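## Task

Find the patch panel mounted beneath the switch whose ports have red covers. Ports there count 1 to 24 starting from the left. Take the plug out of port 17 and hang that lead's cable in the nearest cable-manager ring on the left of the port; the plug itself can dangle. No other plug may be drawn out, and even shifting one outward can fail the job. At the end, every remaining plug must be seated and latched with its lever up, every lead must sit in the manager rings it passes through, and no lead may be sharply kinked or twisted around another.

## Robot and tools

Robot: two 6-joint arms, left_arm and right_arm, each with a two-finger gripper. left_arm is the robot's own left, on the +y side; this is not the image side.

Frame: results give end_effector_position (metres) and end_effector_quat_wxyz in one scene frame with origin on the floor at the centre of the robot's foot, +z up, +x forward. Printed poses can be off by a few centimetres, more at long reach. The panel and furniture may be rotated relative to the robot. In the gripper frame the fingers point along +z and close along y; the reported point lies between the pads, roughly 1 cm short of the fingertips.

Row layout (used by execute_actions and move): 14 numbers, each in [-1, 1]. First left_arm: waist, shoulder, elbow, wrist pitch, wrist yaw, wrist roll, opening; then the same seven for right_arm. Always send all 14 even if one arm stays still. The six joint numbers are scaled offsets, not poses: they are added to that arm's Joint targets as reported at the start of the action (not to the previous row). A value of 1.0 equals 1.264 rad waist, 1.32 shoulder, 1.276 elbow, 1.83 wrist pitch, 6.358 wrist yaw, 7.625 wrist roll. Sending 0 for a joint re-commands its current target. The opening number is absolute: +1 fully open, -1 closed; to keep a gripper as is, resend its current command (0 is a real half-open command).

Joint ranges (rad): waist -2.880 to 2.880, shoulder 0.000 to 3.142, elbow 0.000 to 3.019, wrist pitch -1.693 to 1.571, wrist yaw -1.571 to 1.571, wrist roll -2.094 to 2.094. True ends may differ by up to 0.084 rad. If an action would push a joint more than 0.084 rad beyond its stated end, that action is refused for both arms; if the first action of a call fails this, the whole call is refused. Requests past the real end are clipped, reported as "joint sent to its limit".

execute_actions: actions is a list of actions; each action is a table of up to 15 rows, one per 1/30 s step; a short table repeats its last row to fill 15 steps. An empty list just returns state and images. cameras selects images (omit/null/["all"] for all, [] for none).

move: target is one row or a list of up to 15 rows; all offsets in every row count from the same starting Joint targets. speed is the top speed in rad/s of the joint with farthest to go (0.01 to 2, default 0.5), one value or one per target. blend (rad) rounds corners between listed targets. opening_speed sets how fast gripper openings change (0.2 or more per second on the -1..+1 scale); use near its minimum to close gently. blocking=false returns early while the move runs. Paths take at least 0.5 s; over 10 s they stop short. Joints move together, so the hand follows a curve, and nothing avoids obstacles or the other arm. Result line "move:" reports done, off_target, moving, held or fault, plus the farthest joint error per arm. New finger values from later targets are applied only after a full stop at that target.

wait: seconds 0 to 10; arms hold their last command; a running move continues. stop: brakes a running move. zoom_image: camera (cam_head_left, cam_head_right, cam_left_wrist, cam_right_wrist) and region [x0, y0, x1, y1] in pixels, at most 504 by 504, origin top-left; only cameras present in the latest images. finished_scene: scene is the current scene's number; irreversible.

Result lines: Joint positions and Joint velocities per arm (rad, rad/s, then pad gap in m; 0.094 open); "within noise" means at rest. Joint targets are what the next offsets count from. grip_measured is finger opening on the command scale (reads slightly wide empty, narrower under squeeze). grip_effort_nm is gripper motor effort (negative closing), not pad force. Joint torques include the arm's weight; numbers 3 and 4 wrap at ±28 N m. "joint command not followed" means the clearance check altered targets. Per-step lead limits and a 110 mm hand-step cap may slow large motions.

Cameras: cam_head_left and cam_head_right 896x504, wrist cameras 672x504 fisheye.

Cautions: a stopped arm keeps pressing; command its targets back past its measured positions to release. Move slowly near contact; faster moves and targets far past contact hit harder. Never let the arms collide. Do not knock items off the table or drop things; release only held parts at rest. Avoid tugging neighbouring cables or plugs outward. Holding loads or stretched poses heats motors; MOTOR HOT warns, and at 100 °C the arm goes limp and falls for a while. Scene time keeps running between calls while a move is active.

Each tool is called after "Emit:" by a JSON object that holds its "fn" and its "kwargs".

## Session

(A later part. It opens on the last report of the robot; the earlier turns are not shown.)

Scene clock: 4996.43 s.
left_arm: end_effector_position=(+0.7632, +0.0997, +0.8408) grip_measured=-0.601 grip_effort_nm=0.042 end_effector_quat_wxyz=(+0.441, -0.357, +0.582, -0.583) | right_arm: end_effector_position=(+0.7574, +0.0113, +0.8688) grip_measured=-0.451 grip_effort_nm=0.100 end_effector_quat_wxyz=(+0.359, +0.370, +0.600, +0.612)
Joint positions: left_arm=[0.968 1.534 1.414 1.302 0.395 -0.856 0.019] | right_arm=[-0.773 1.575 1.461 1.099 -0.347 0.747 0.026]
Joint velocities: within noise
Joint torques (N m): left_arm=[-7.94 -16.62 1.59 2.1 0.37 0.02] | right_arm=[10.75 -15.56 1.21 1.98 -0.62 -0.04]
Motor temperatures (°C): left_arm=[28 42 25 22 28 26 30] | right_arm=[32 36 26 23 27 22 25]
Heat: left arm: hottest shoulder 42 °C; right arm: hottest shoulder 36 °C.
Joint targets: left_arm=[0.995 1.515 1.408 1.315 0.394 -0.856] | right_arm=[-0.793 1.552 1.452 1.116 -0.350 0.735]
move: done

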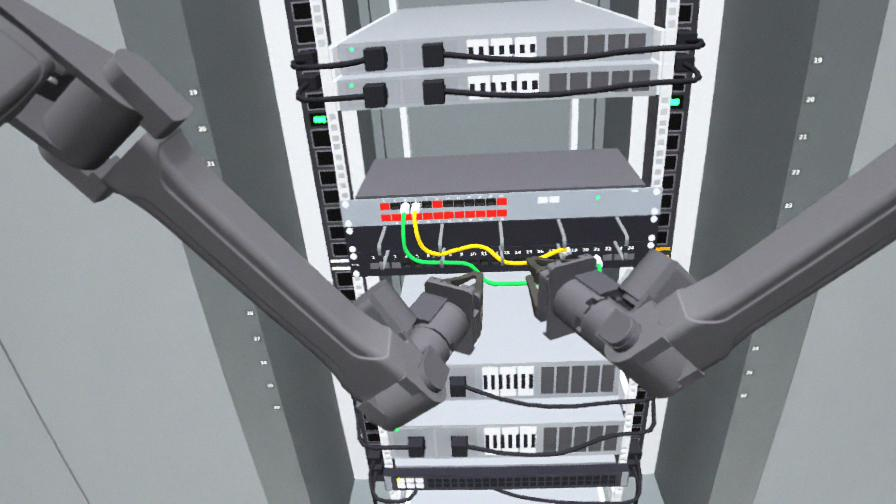

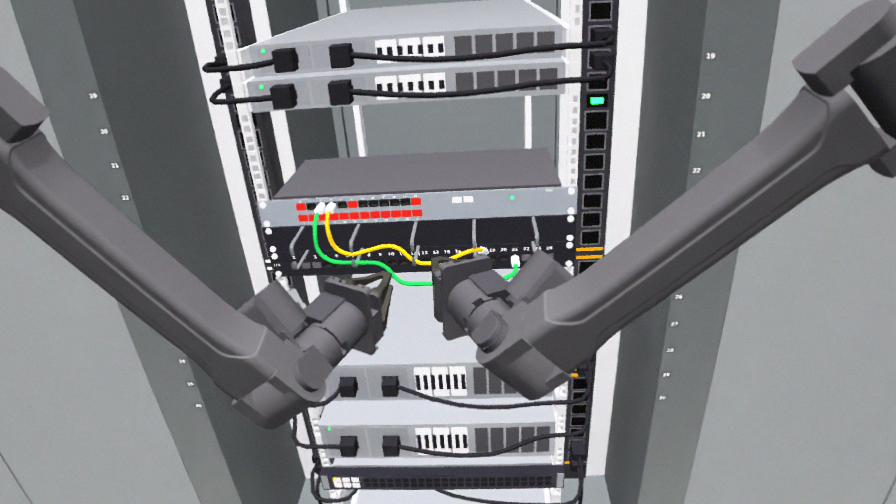

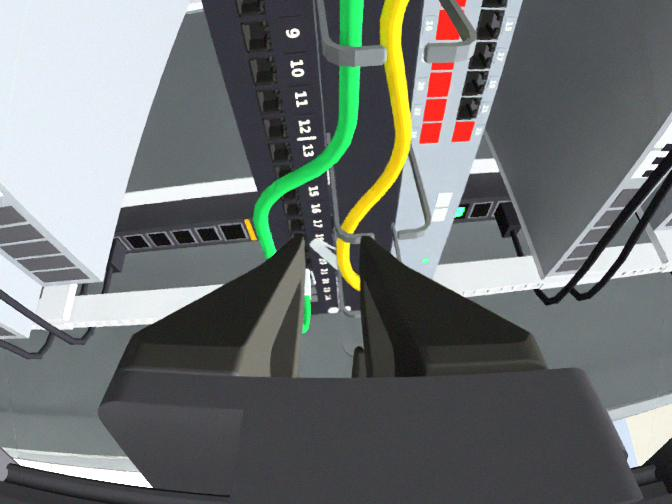

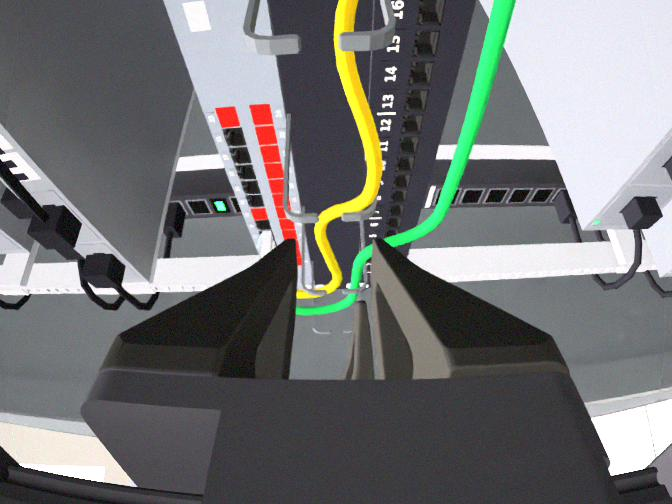

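Emit:
{"fn": "zoom_image", "kwargs": {"camera": "cam_head_left", "region": [484, 230, 534, 280]}}

Emit:
{"fn": "zoom_image", "kwargs": {"camera": "cam_head_right", "region": [395, 230, 445, 280]}}

Emit:
{"fn": "zoom_image", "kwargs": {"camera": "cam_right_wrist", "region": [270, 150, 400, 310]}}

Emit:
{"fn": "zoom_image", "kwargs": {"camera": "cam_left_wrist", "region": [290, 180, 410, 310]}}

Emit:
{"fn": "zoom_image", "kwargs": {"camera": "cam_head_right", "region": [450, 220, 520, 290]}}

Scaled by 10.080 from the camera's 896x504 image, which has a finer 1280x720 frame.

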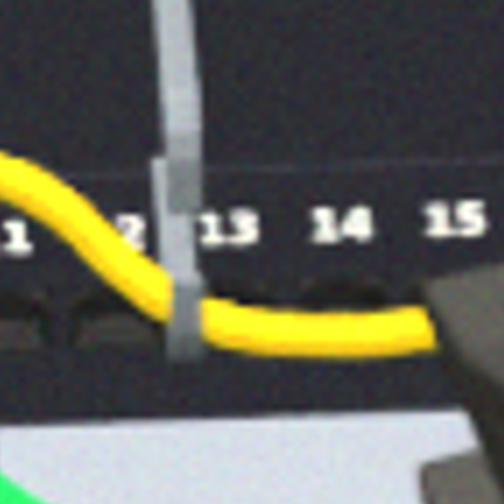

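Scaled by 10.080 from the camera's 896x504 image, which has a finer 1280x720 frame.

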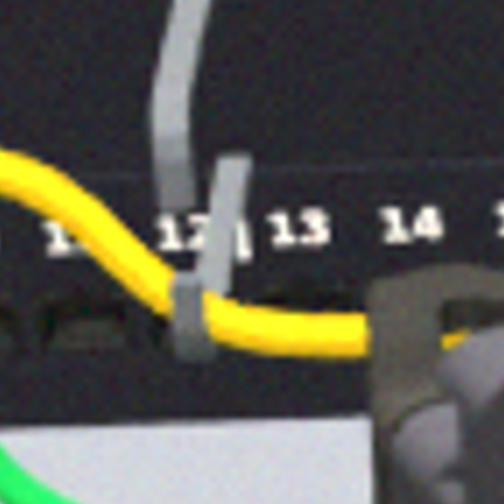

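Scaled by 3.150 from the camera's 672x504 image, which has a finer 960x720 frame.

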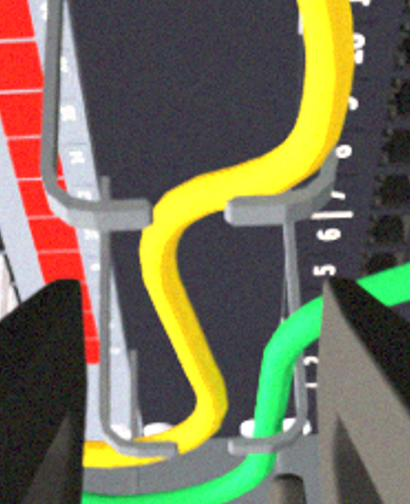

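Scaled by 3.877 from the camera's 672x504 image, which has a finer 960x720 frame.

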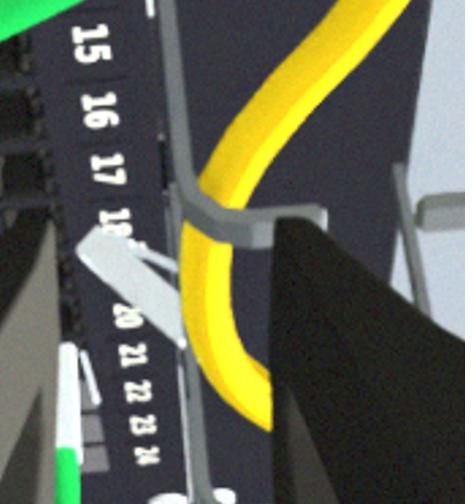

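Scaled by 7.200 from the camera's 896x504 image, which has a finer 1280x720 frame.

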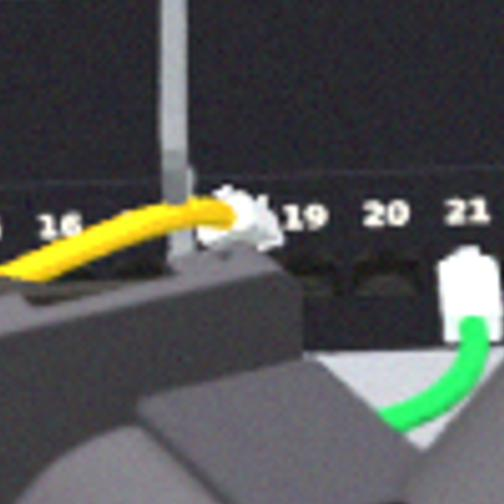

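Emit:
{"fn": "move", "kwargs": {"target": [[0,0,0,0,0,0,-0.6,0,-0.018,-0.1042,0.0596,0,0,-0.45],[0,0,0,0,0,0,-0.6,-0.2769,-0.2129,-0.203,-0.0607,-0.0662,-0.1797,-0.45]], "speed": 0.35, "blend": 0.03}}

Emit:
{"fn": "zoom_image", "kwargs": {"camera": "cam_right_wrist", "region": [150, 0, 500, 260]}}

Emit:
{"fn": "zoom_image", "kwargs": {"camera": "cam_head_left", "region": [380, 190, 640, 320]}}

Emit:
{"fn": "zoom_image", "kwargs": {"camera": "cam_right_wrist", "region": [200, 50, 320, 160]}}

Emit:
{"fn": "zoom_image", "kwargs": {"camera": "cam_right_wrist", "region": [300, 50, 440, 190]}}

Scene clock: 5044.90 s.
left_arm: end_effector_position=(+0.7632, +0.0997, +0.8408) grip_measured=-0.601 grip_effort_nm=0.046 end_effector_quat_wxyz=(+0.441, -0.357, +0.582, -0.583) | right_arm: end_effector_position=(+0.7062, -0.1382, +0.8563) grip_measured=-0.451 grip_effort_nm=0.095 end_effector_quat_wxyz=(+0.651, -0.266, +0.657, +0.273)
Joint positions: left_arm=[0.968 1.534 1.414 1.302 0.395 -0.856 0.019] | right_arm=[-1.128 1.296 1.201 1.015 -0.768 -0.62 0.026]
Joint velocities: within noise
Joint torques (N m): left_arm=[-7.94 -16.73 1.58 2.11 0.38 0.01] | right_arm=[5.54 -18.84 1.35 1.05 -0.52 0.04]
Motor temperatures (°C): left_arm=[28 43 25 22 28 26 29] | right_arm=[31 37 25 23 27 22 25]
Heat: left arm: hottest shoulder 43 °C; right arm: hottest shoulder 37 °C.
Joint targets: left_arm=[0.995 1.515 1.408 1.315 0.394 -0.856] | right_arm=[-1.143 1.271 1.193 1.005 -0.771 -0.635]
move: done

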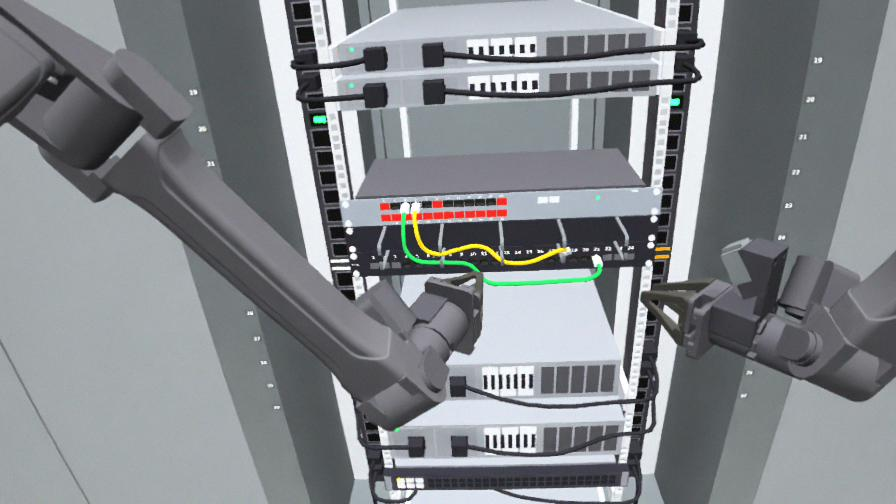

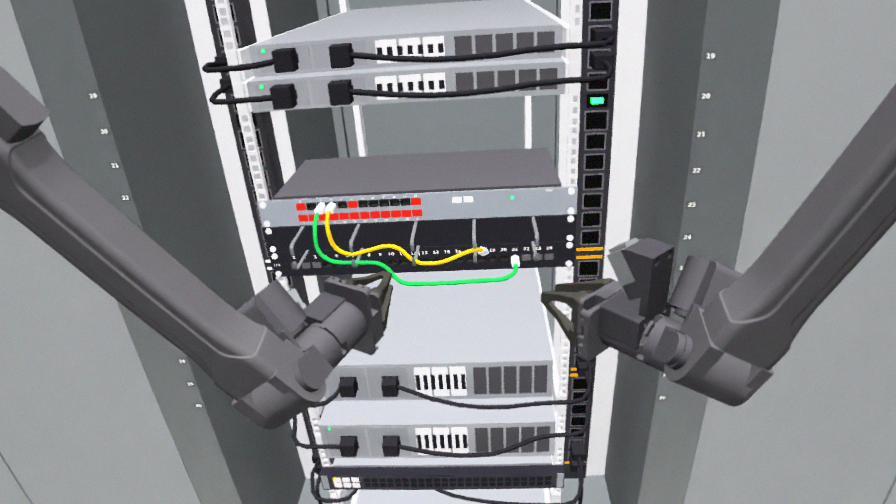

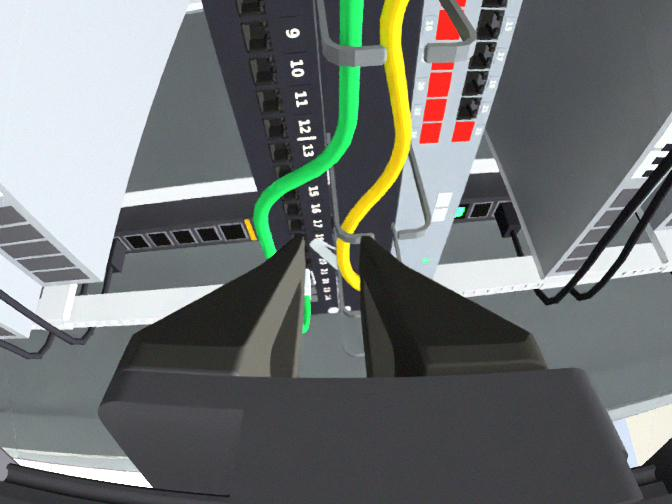

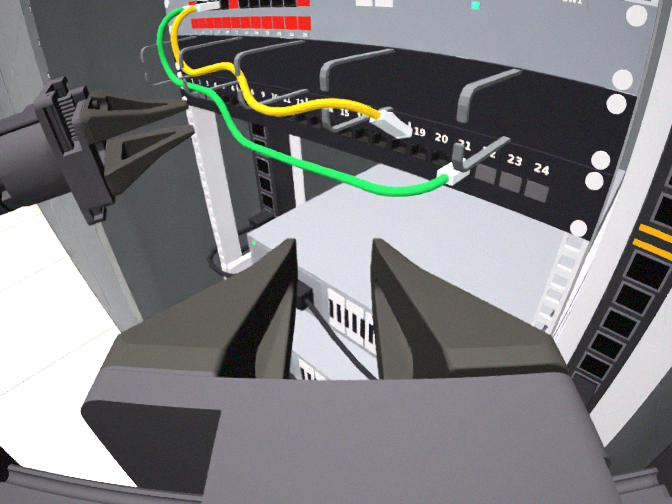

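Scaled by 1.440 from the camera's 672x504 image, which has a finer 960x720 frame.

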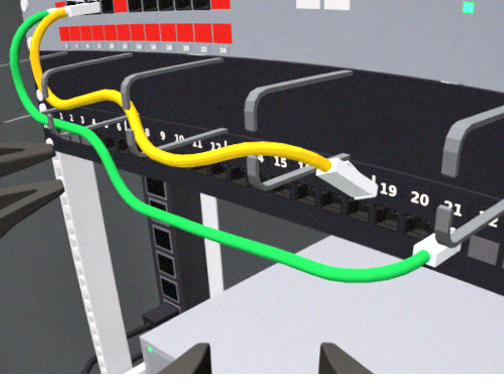

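Scaled by 1.938 from the camera's 896x504 image, which has a finer 1280x720 frame.

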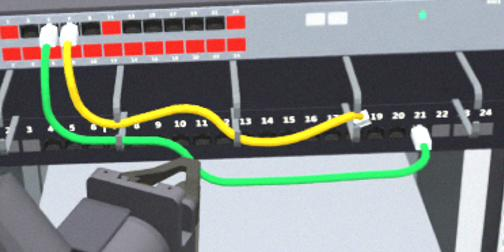

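Scaled by 4.200 from the camera's 672x504 image, which has a finer 960x720 frame.

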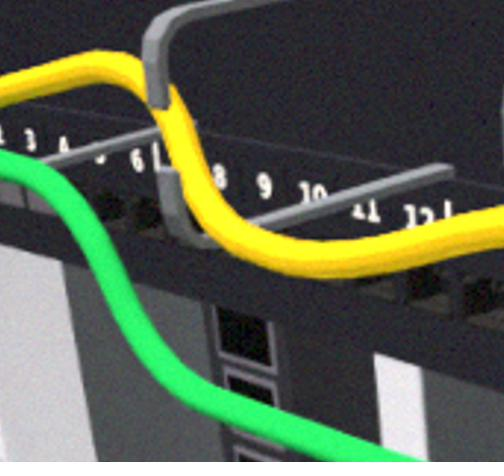

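Scaled by 3.600 from the camera's 672x504 image, which has a finer 960x720 frame.

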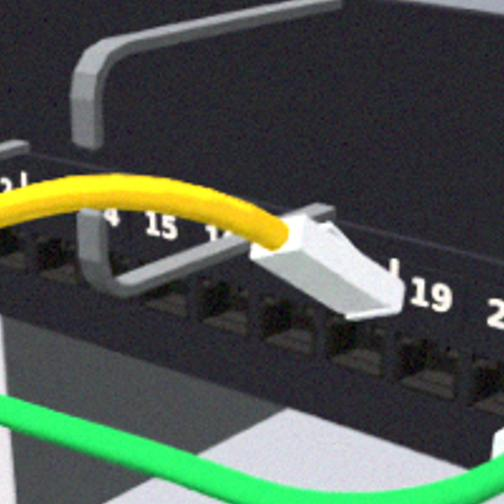

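Emit:
{"fn": "move", "kwargs": {"target": [0,0,-0.2,0.08,0,0,-0.6,0,0,0,0,0,0,-0.45], "speed": 0.3}}

Emit:
{"fn": "zoom_image", "kwargs": {"camera": "cam_head_left", "region": [460, 220, 600, 300]}}

Emit:
{"fn": "zoom_image", "kwargs": {"camera": "cam_head_right", "region": [375, 220, 515, 300]}}

Emit:
{"fn": "zoom_image", "kwargs": {"camera": "cam_right_wrist", "region": [150, 0, 500, 260]}}

Emit:
{"fn": "zoom_image", "kwargs": {"camera": "cam_right_wrist", "region": [200, 50, 320, 160]}}

Emit:
{"fn": "zoom_image", "kwargs": {"camera": "cam_head_left", "region": [470, 235, 530, 285]}}

Scene clock: 5091.83 s.
left_arm: end_effector_position=(+0.6624, +0.0844, +0.8268) grip_measured=-0.601 grip_effort_nm=0.051 end_effector_quat_wxyz=(+0.396, -0.366, +0.610, -0.581) | right_arm: end_effector_position=(+0.7062, -0.1382, +0.8563) grip_measured=-0.451 grip_effort_nm=0.095 end_effector_quat_wxyz=(+0.651, -0.266, +0.656, +0.273)
Joint positions: left_arm=[0.969 1.528 1.158 1.447 0.395 -0.856 0.019] | right_arm=[-1.128 1.296 1.201 1.015 -0.768 -0.621 0.026]
Joint velocities: within noise
Joint torques (N m): left_arm=[-7.82 -13.92 -0.13 2.14 0.39 0.02] | right_arm=[5.36 -18.78 1.42 1.07 -0.52 0.06]
Motor temperatures (°C): left_arm=[28 43 25 22 27 26 29] | right_arm=[30 42 24 23 27 21 24]
Heat: left arm: hottest shoulder 43 °C; right arm: hottest shoulder 42 °C.
Joint targets: left_arm=[0.995 1.515 1.153 1.461 0.394 -0.856] | right_arm=[-1.143 1.271 1.193 1.005 -0.771 -0.635]
move: done

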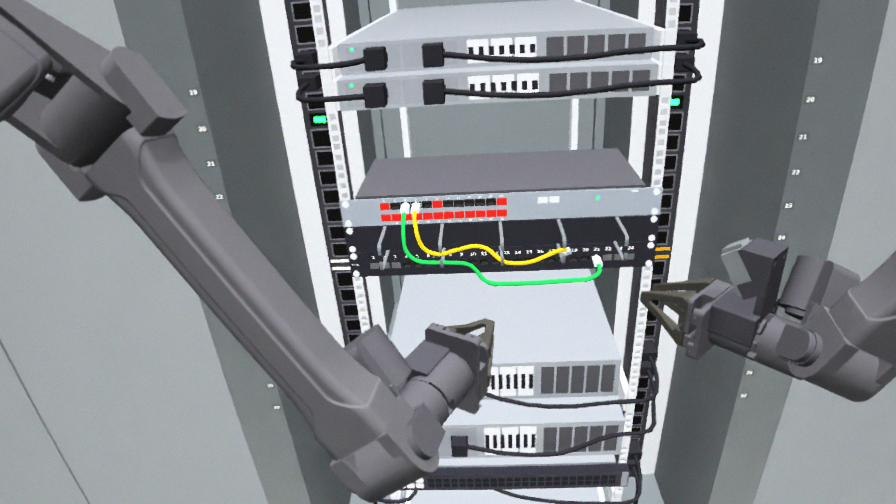

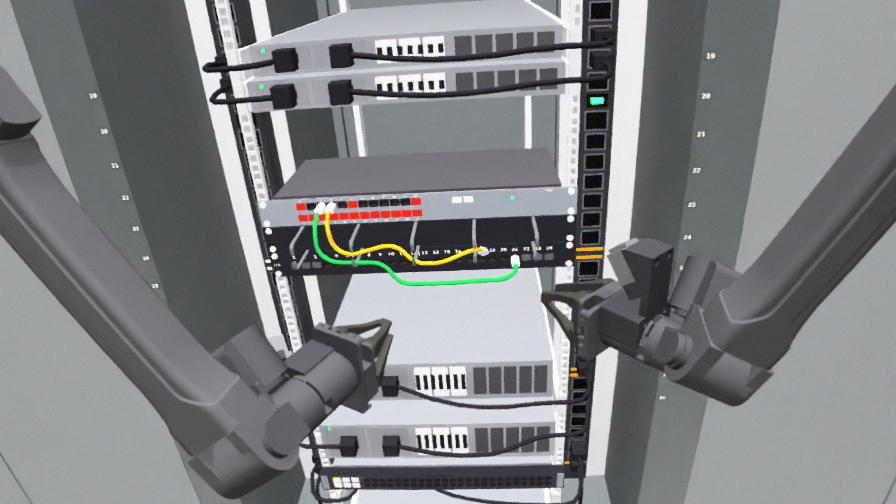

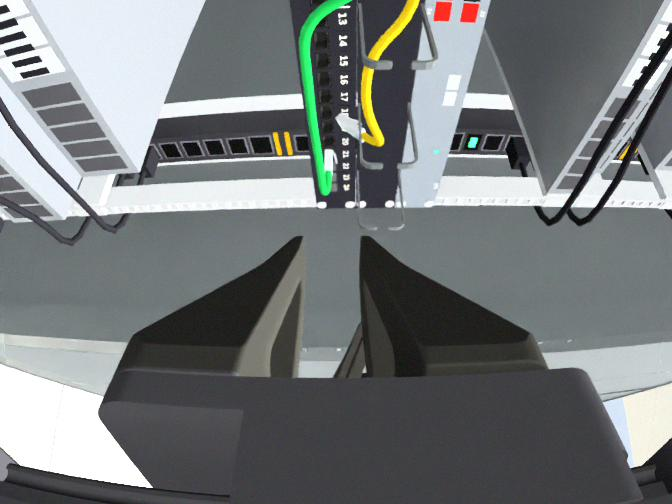

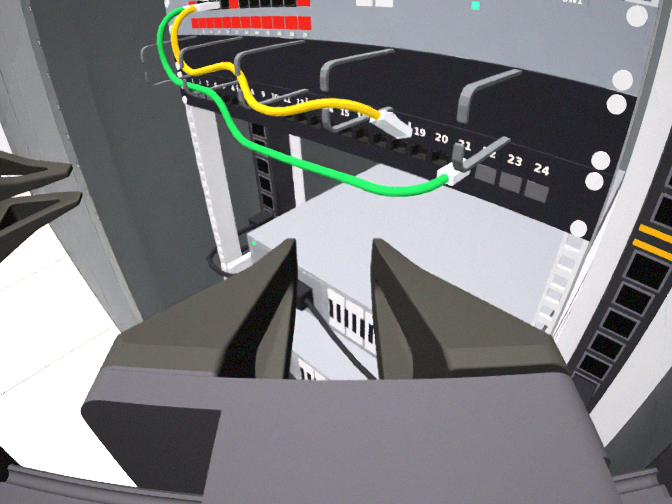

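Scaled by 3.600 from the camera's 896x504 image, which has a finer 1280x720 frame.

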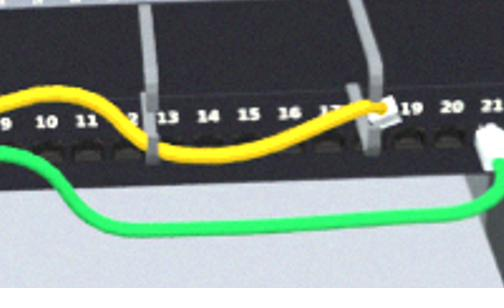

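Scaled by 3.600 from the camera's 896x504 image, which has a finer 1280x720 frame.

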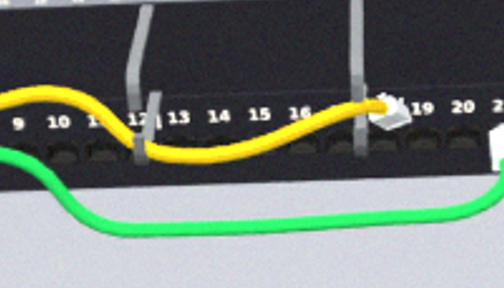

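Scaled by 1.440 from the camera's 672x504 image, which has a finer 960x720 frame.

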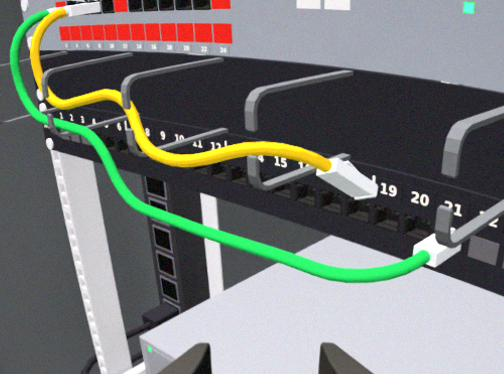

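Scaled by 4.200 from the camera's 672x504 image, which has a finer 960x720 frame.

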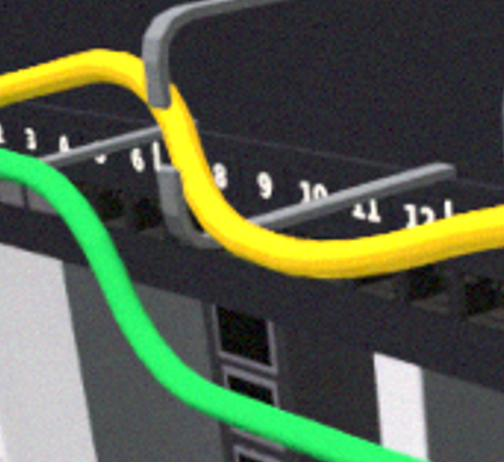

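Scaled by 8.400 from the camera's 896x504 image, which has a finer 1280x720 frame.

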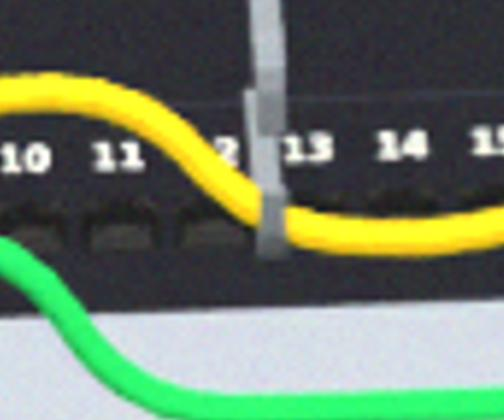

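Emit:
{"fn": "zoom_image", "kwargs": {"camera": "cam_right_wrist", "region": [130, 0, 240, 120]}}

Emit:
{"fn": "zoom_image", "kwargs": {"camera": "cam_head_left", "region": [380, 200, 470, 280]}}

Emit:
{"fn": "zoom_image", "kwargs": {"camera": "cam_head_right", "region": [300, 200, 390, 280]}}

Emit:
{"fn": "zoom_image", "kwargs": {"camera": "cam_head_left", "region": [540, 220, 640, 290]}}

Emit:
{"fn": "zoom_image", "kwargs": {"camera": "cam_left_wrist", "region": [280, 0, 500, 230]}}

Emit:
{"fn": "zoom_image", "kwargs": {"camera": "cam_right_wrist", "region": [360, 80, 500, 200]}}

Scaled by 4.200 from the camera's 672x504 image, which has a finer 960x720 frame.

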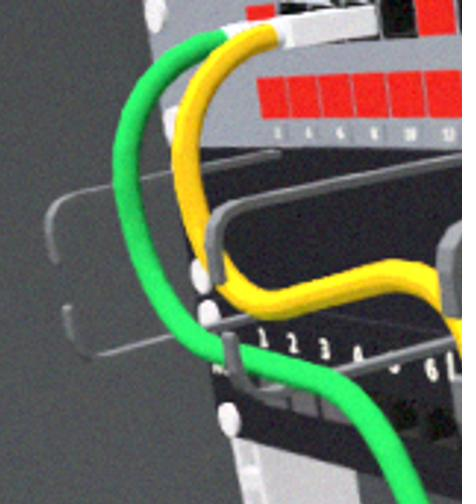

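Scaled by 5.600 from the camera's 896x504 image, which has a finer 1280x720 frame.

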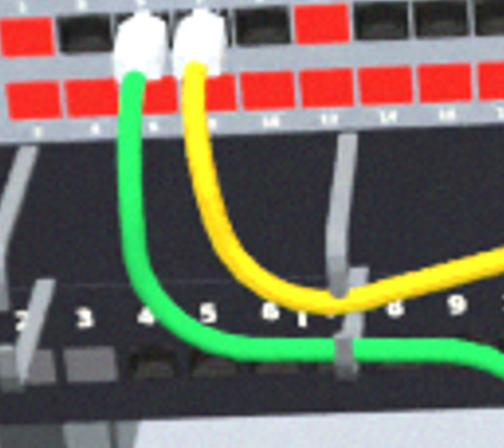

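Scaled by 5.600 from the camera's 896x504 image, which has a finer 1280x720 frame.

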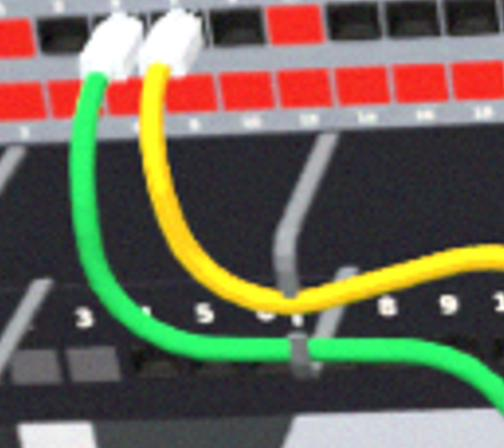

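Scaled by 5.040 from the camera's 896x504 image, which has a finer 1280x720 frame.

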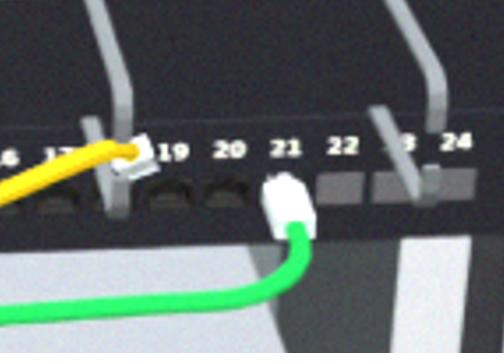

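Scaled by 2.191 from the camera's 672x504 image, which has a finer 960x720 frame.

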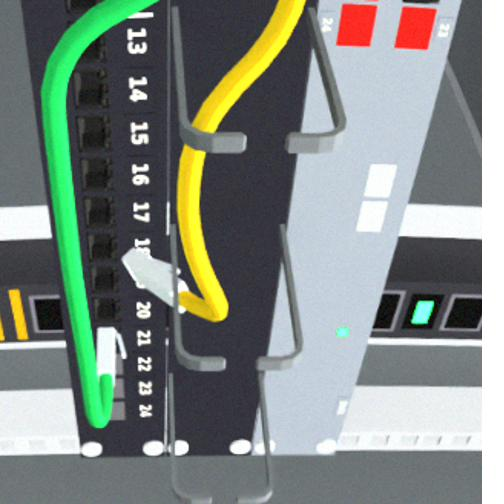

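Scaled by 3.600 from the camera's 672x504 image, which has a finer 960x720 frame.

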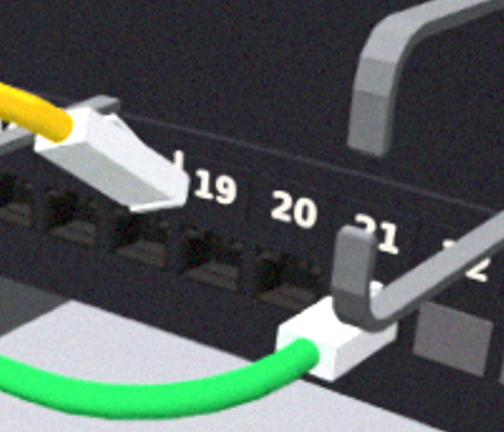

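Emit:
{"fn": "zoom_image", "kwargs": {"camera": "cam_head_right", "region": [335, 235, 370, 270]}}

Emit:
{"fn": "zoom_image", "kwargs": {"camera": "cam_head_left", "region": [422, 235, 457, 270]}}

Emit:
{"fn": "zoom_image", "kwargs": {"camera": "cam_right_wrist", "region": [165, 40, 215, 100]}}

Scaled by 14.400 from the camera's 896x504 image, which has a finer 1280x720 frame.

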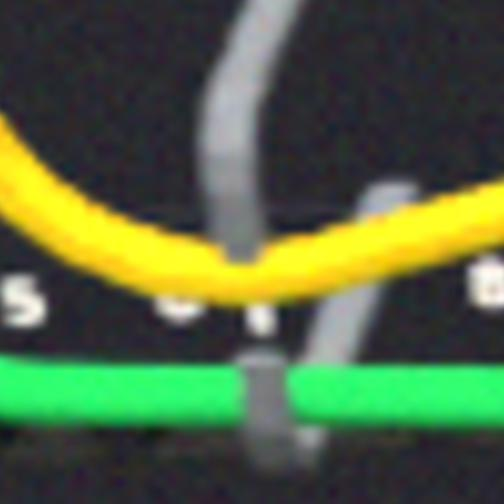

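Scaled by 14.400 from the camera's 896x504 image, which has a finer 1280x720 frame.

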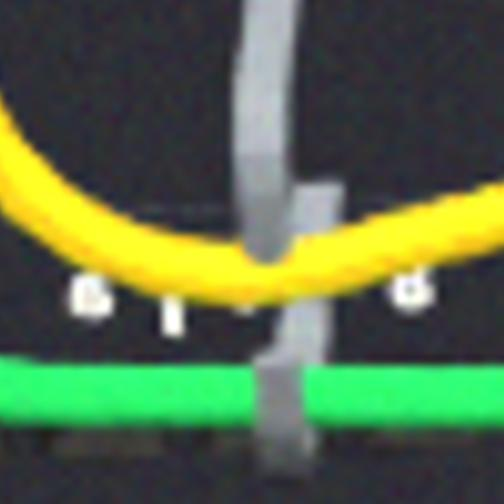

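Scaled by 8.400 from the camera's 672x504 image, which has a finer 960x720 frame.

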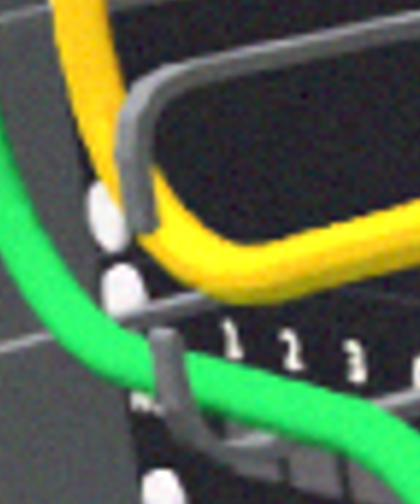

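Emit:
{"fn": "zoom_image", "kwargs": {"camera": "cam_left_wrist", "region": [320, 90, 400, 170]}}

Emit:
{"fn": "zoom_image", "kwargs": {"camera": "cam_head_left", "region": [530, 230, 590, 280]}}

Emit:
{"fn": "zoom_image", "kwargs": {"camera": "cam_head_right", "region": [445, 230, 505, 280]}}

Emit:
{"fn": "zoom_image", "kwargs": {"camera": "cam_right_wrist", "region": [300, 60, 430, 160]}}

Scaled by 6.300 from the camera's 672x504 image, which has a finer 960x720 frame.

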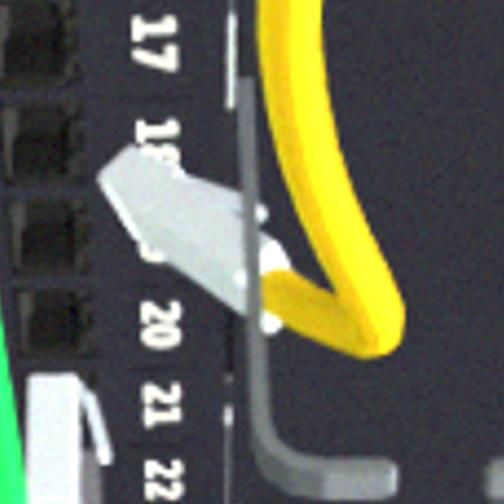

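Scaled by 8.400 from the camera's 896x504 image, which has a finer 1280x720 frame.

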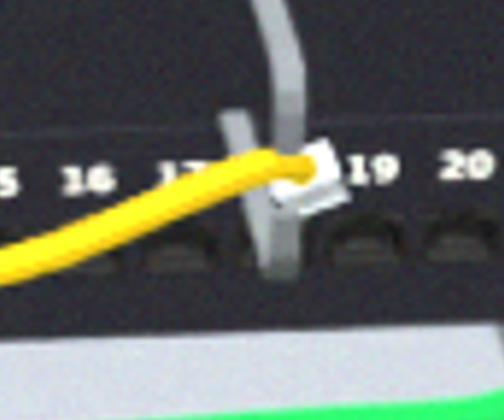

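Scaled by 8.400 from the camera's 896x504 image, which has a finer 1280x720 frame.

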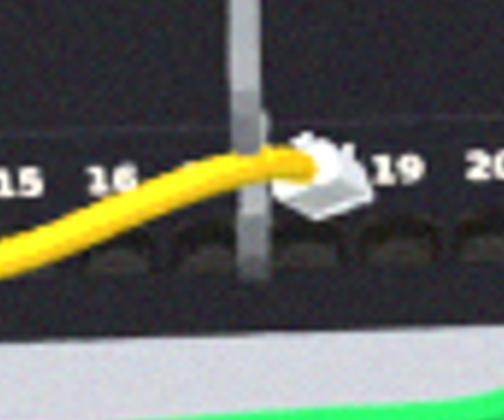

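Scaled by 3.877 from the camera's 672x504 image, which has a finer 960x720 frame.

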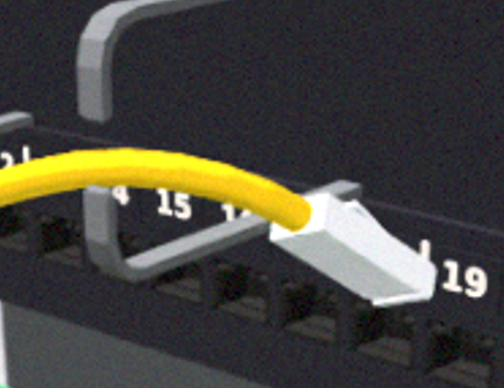

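Emit:
{"fn": "finished_scene", "kwargs": {"scene": 1}}

The scene is finished: the task was done.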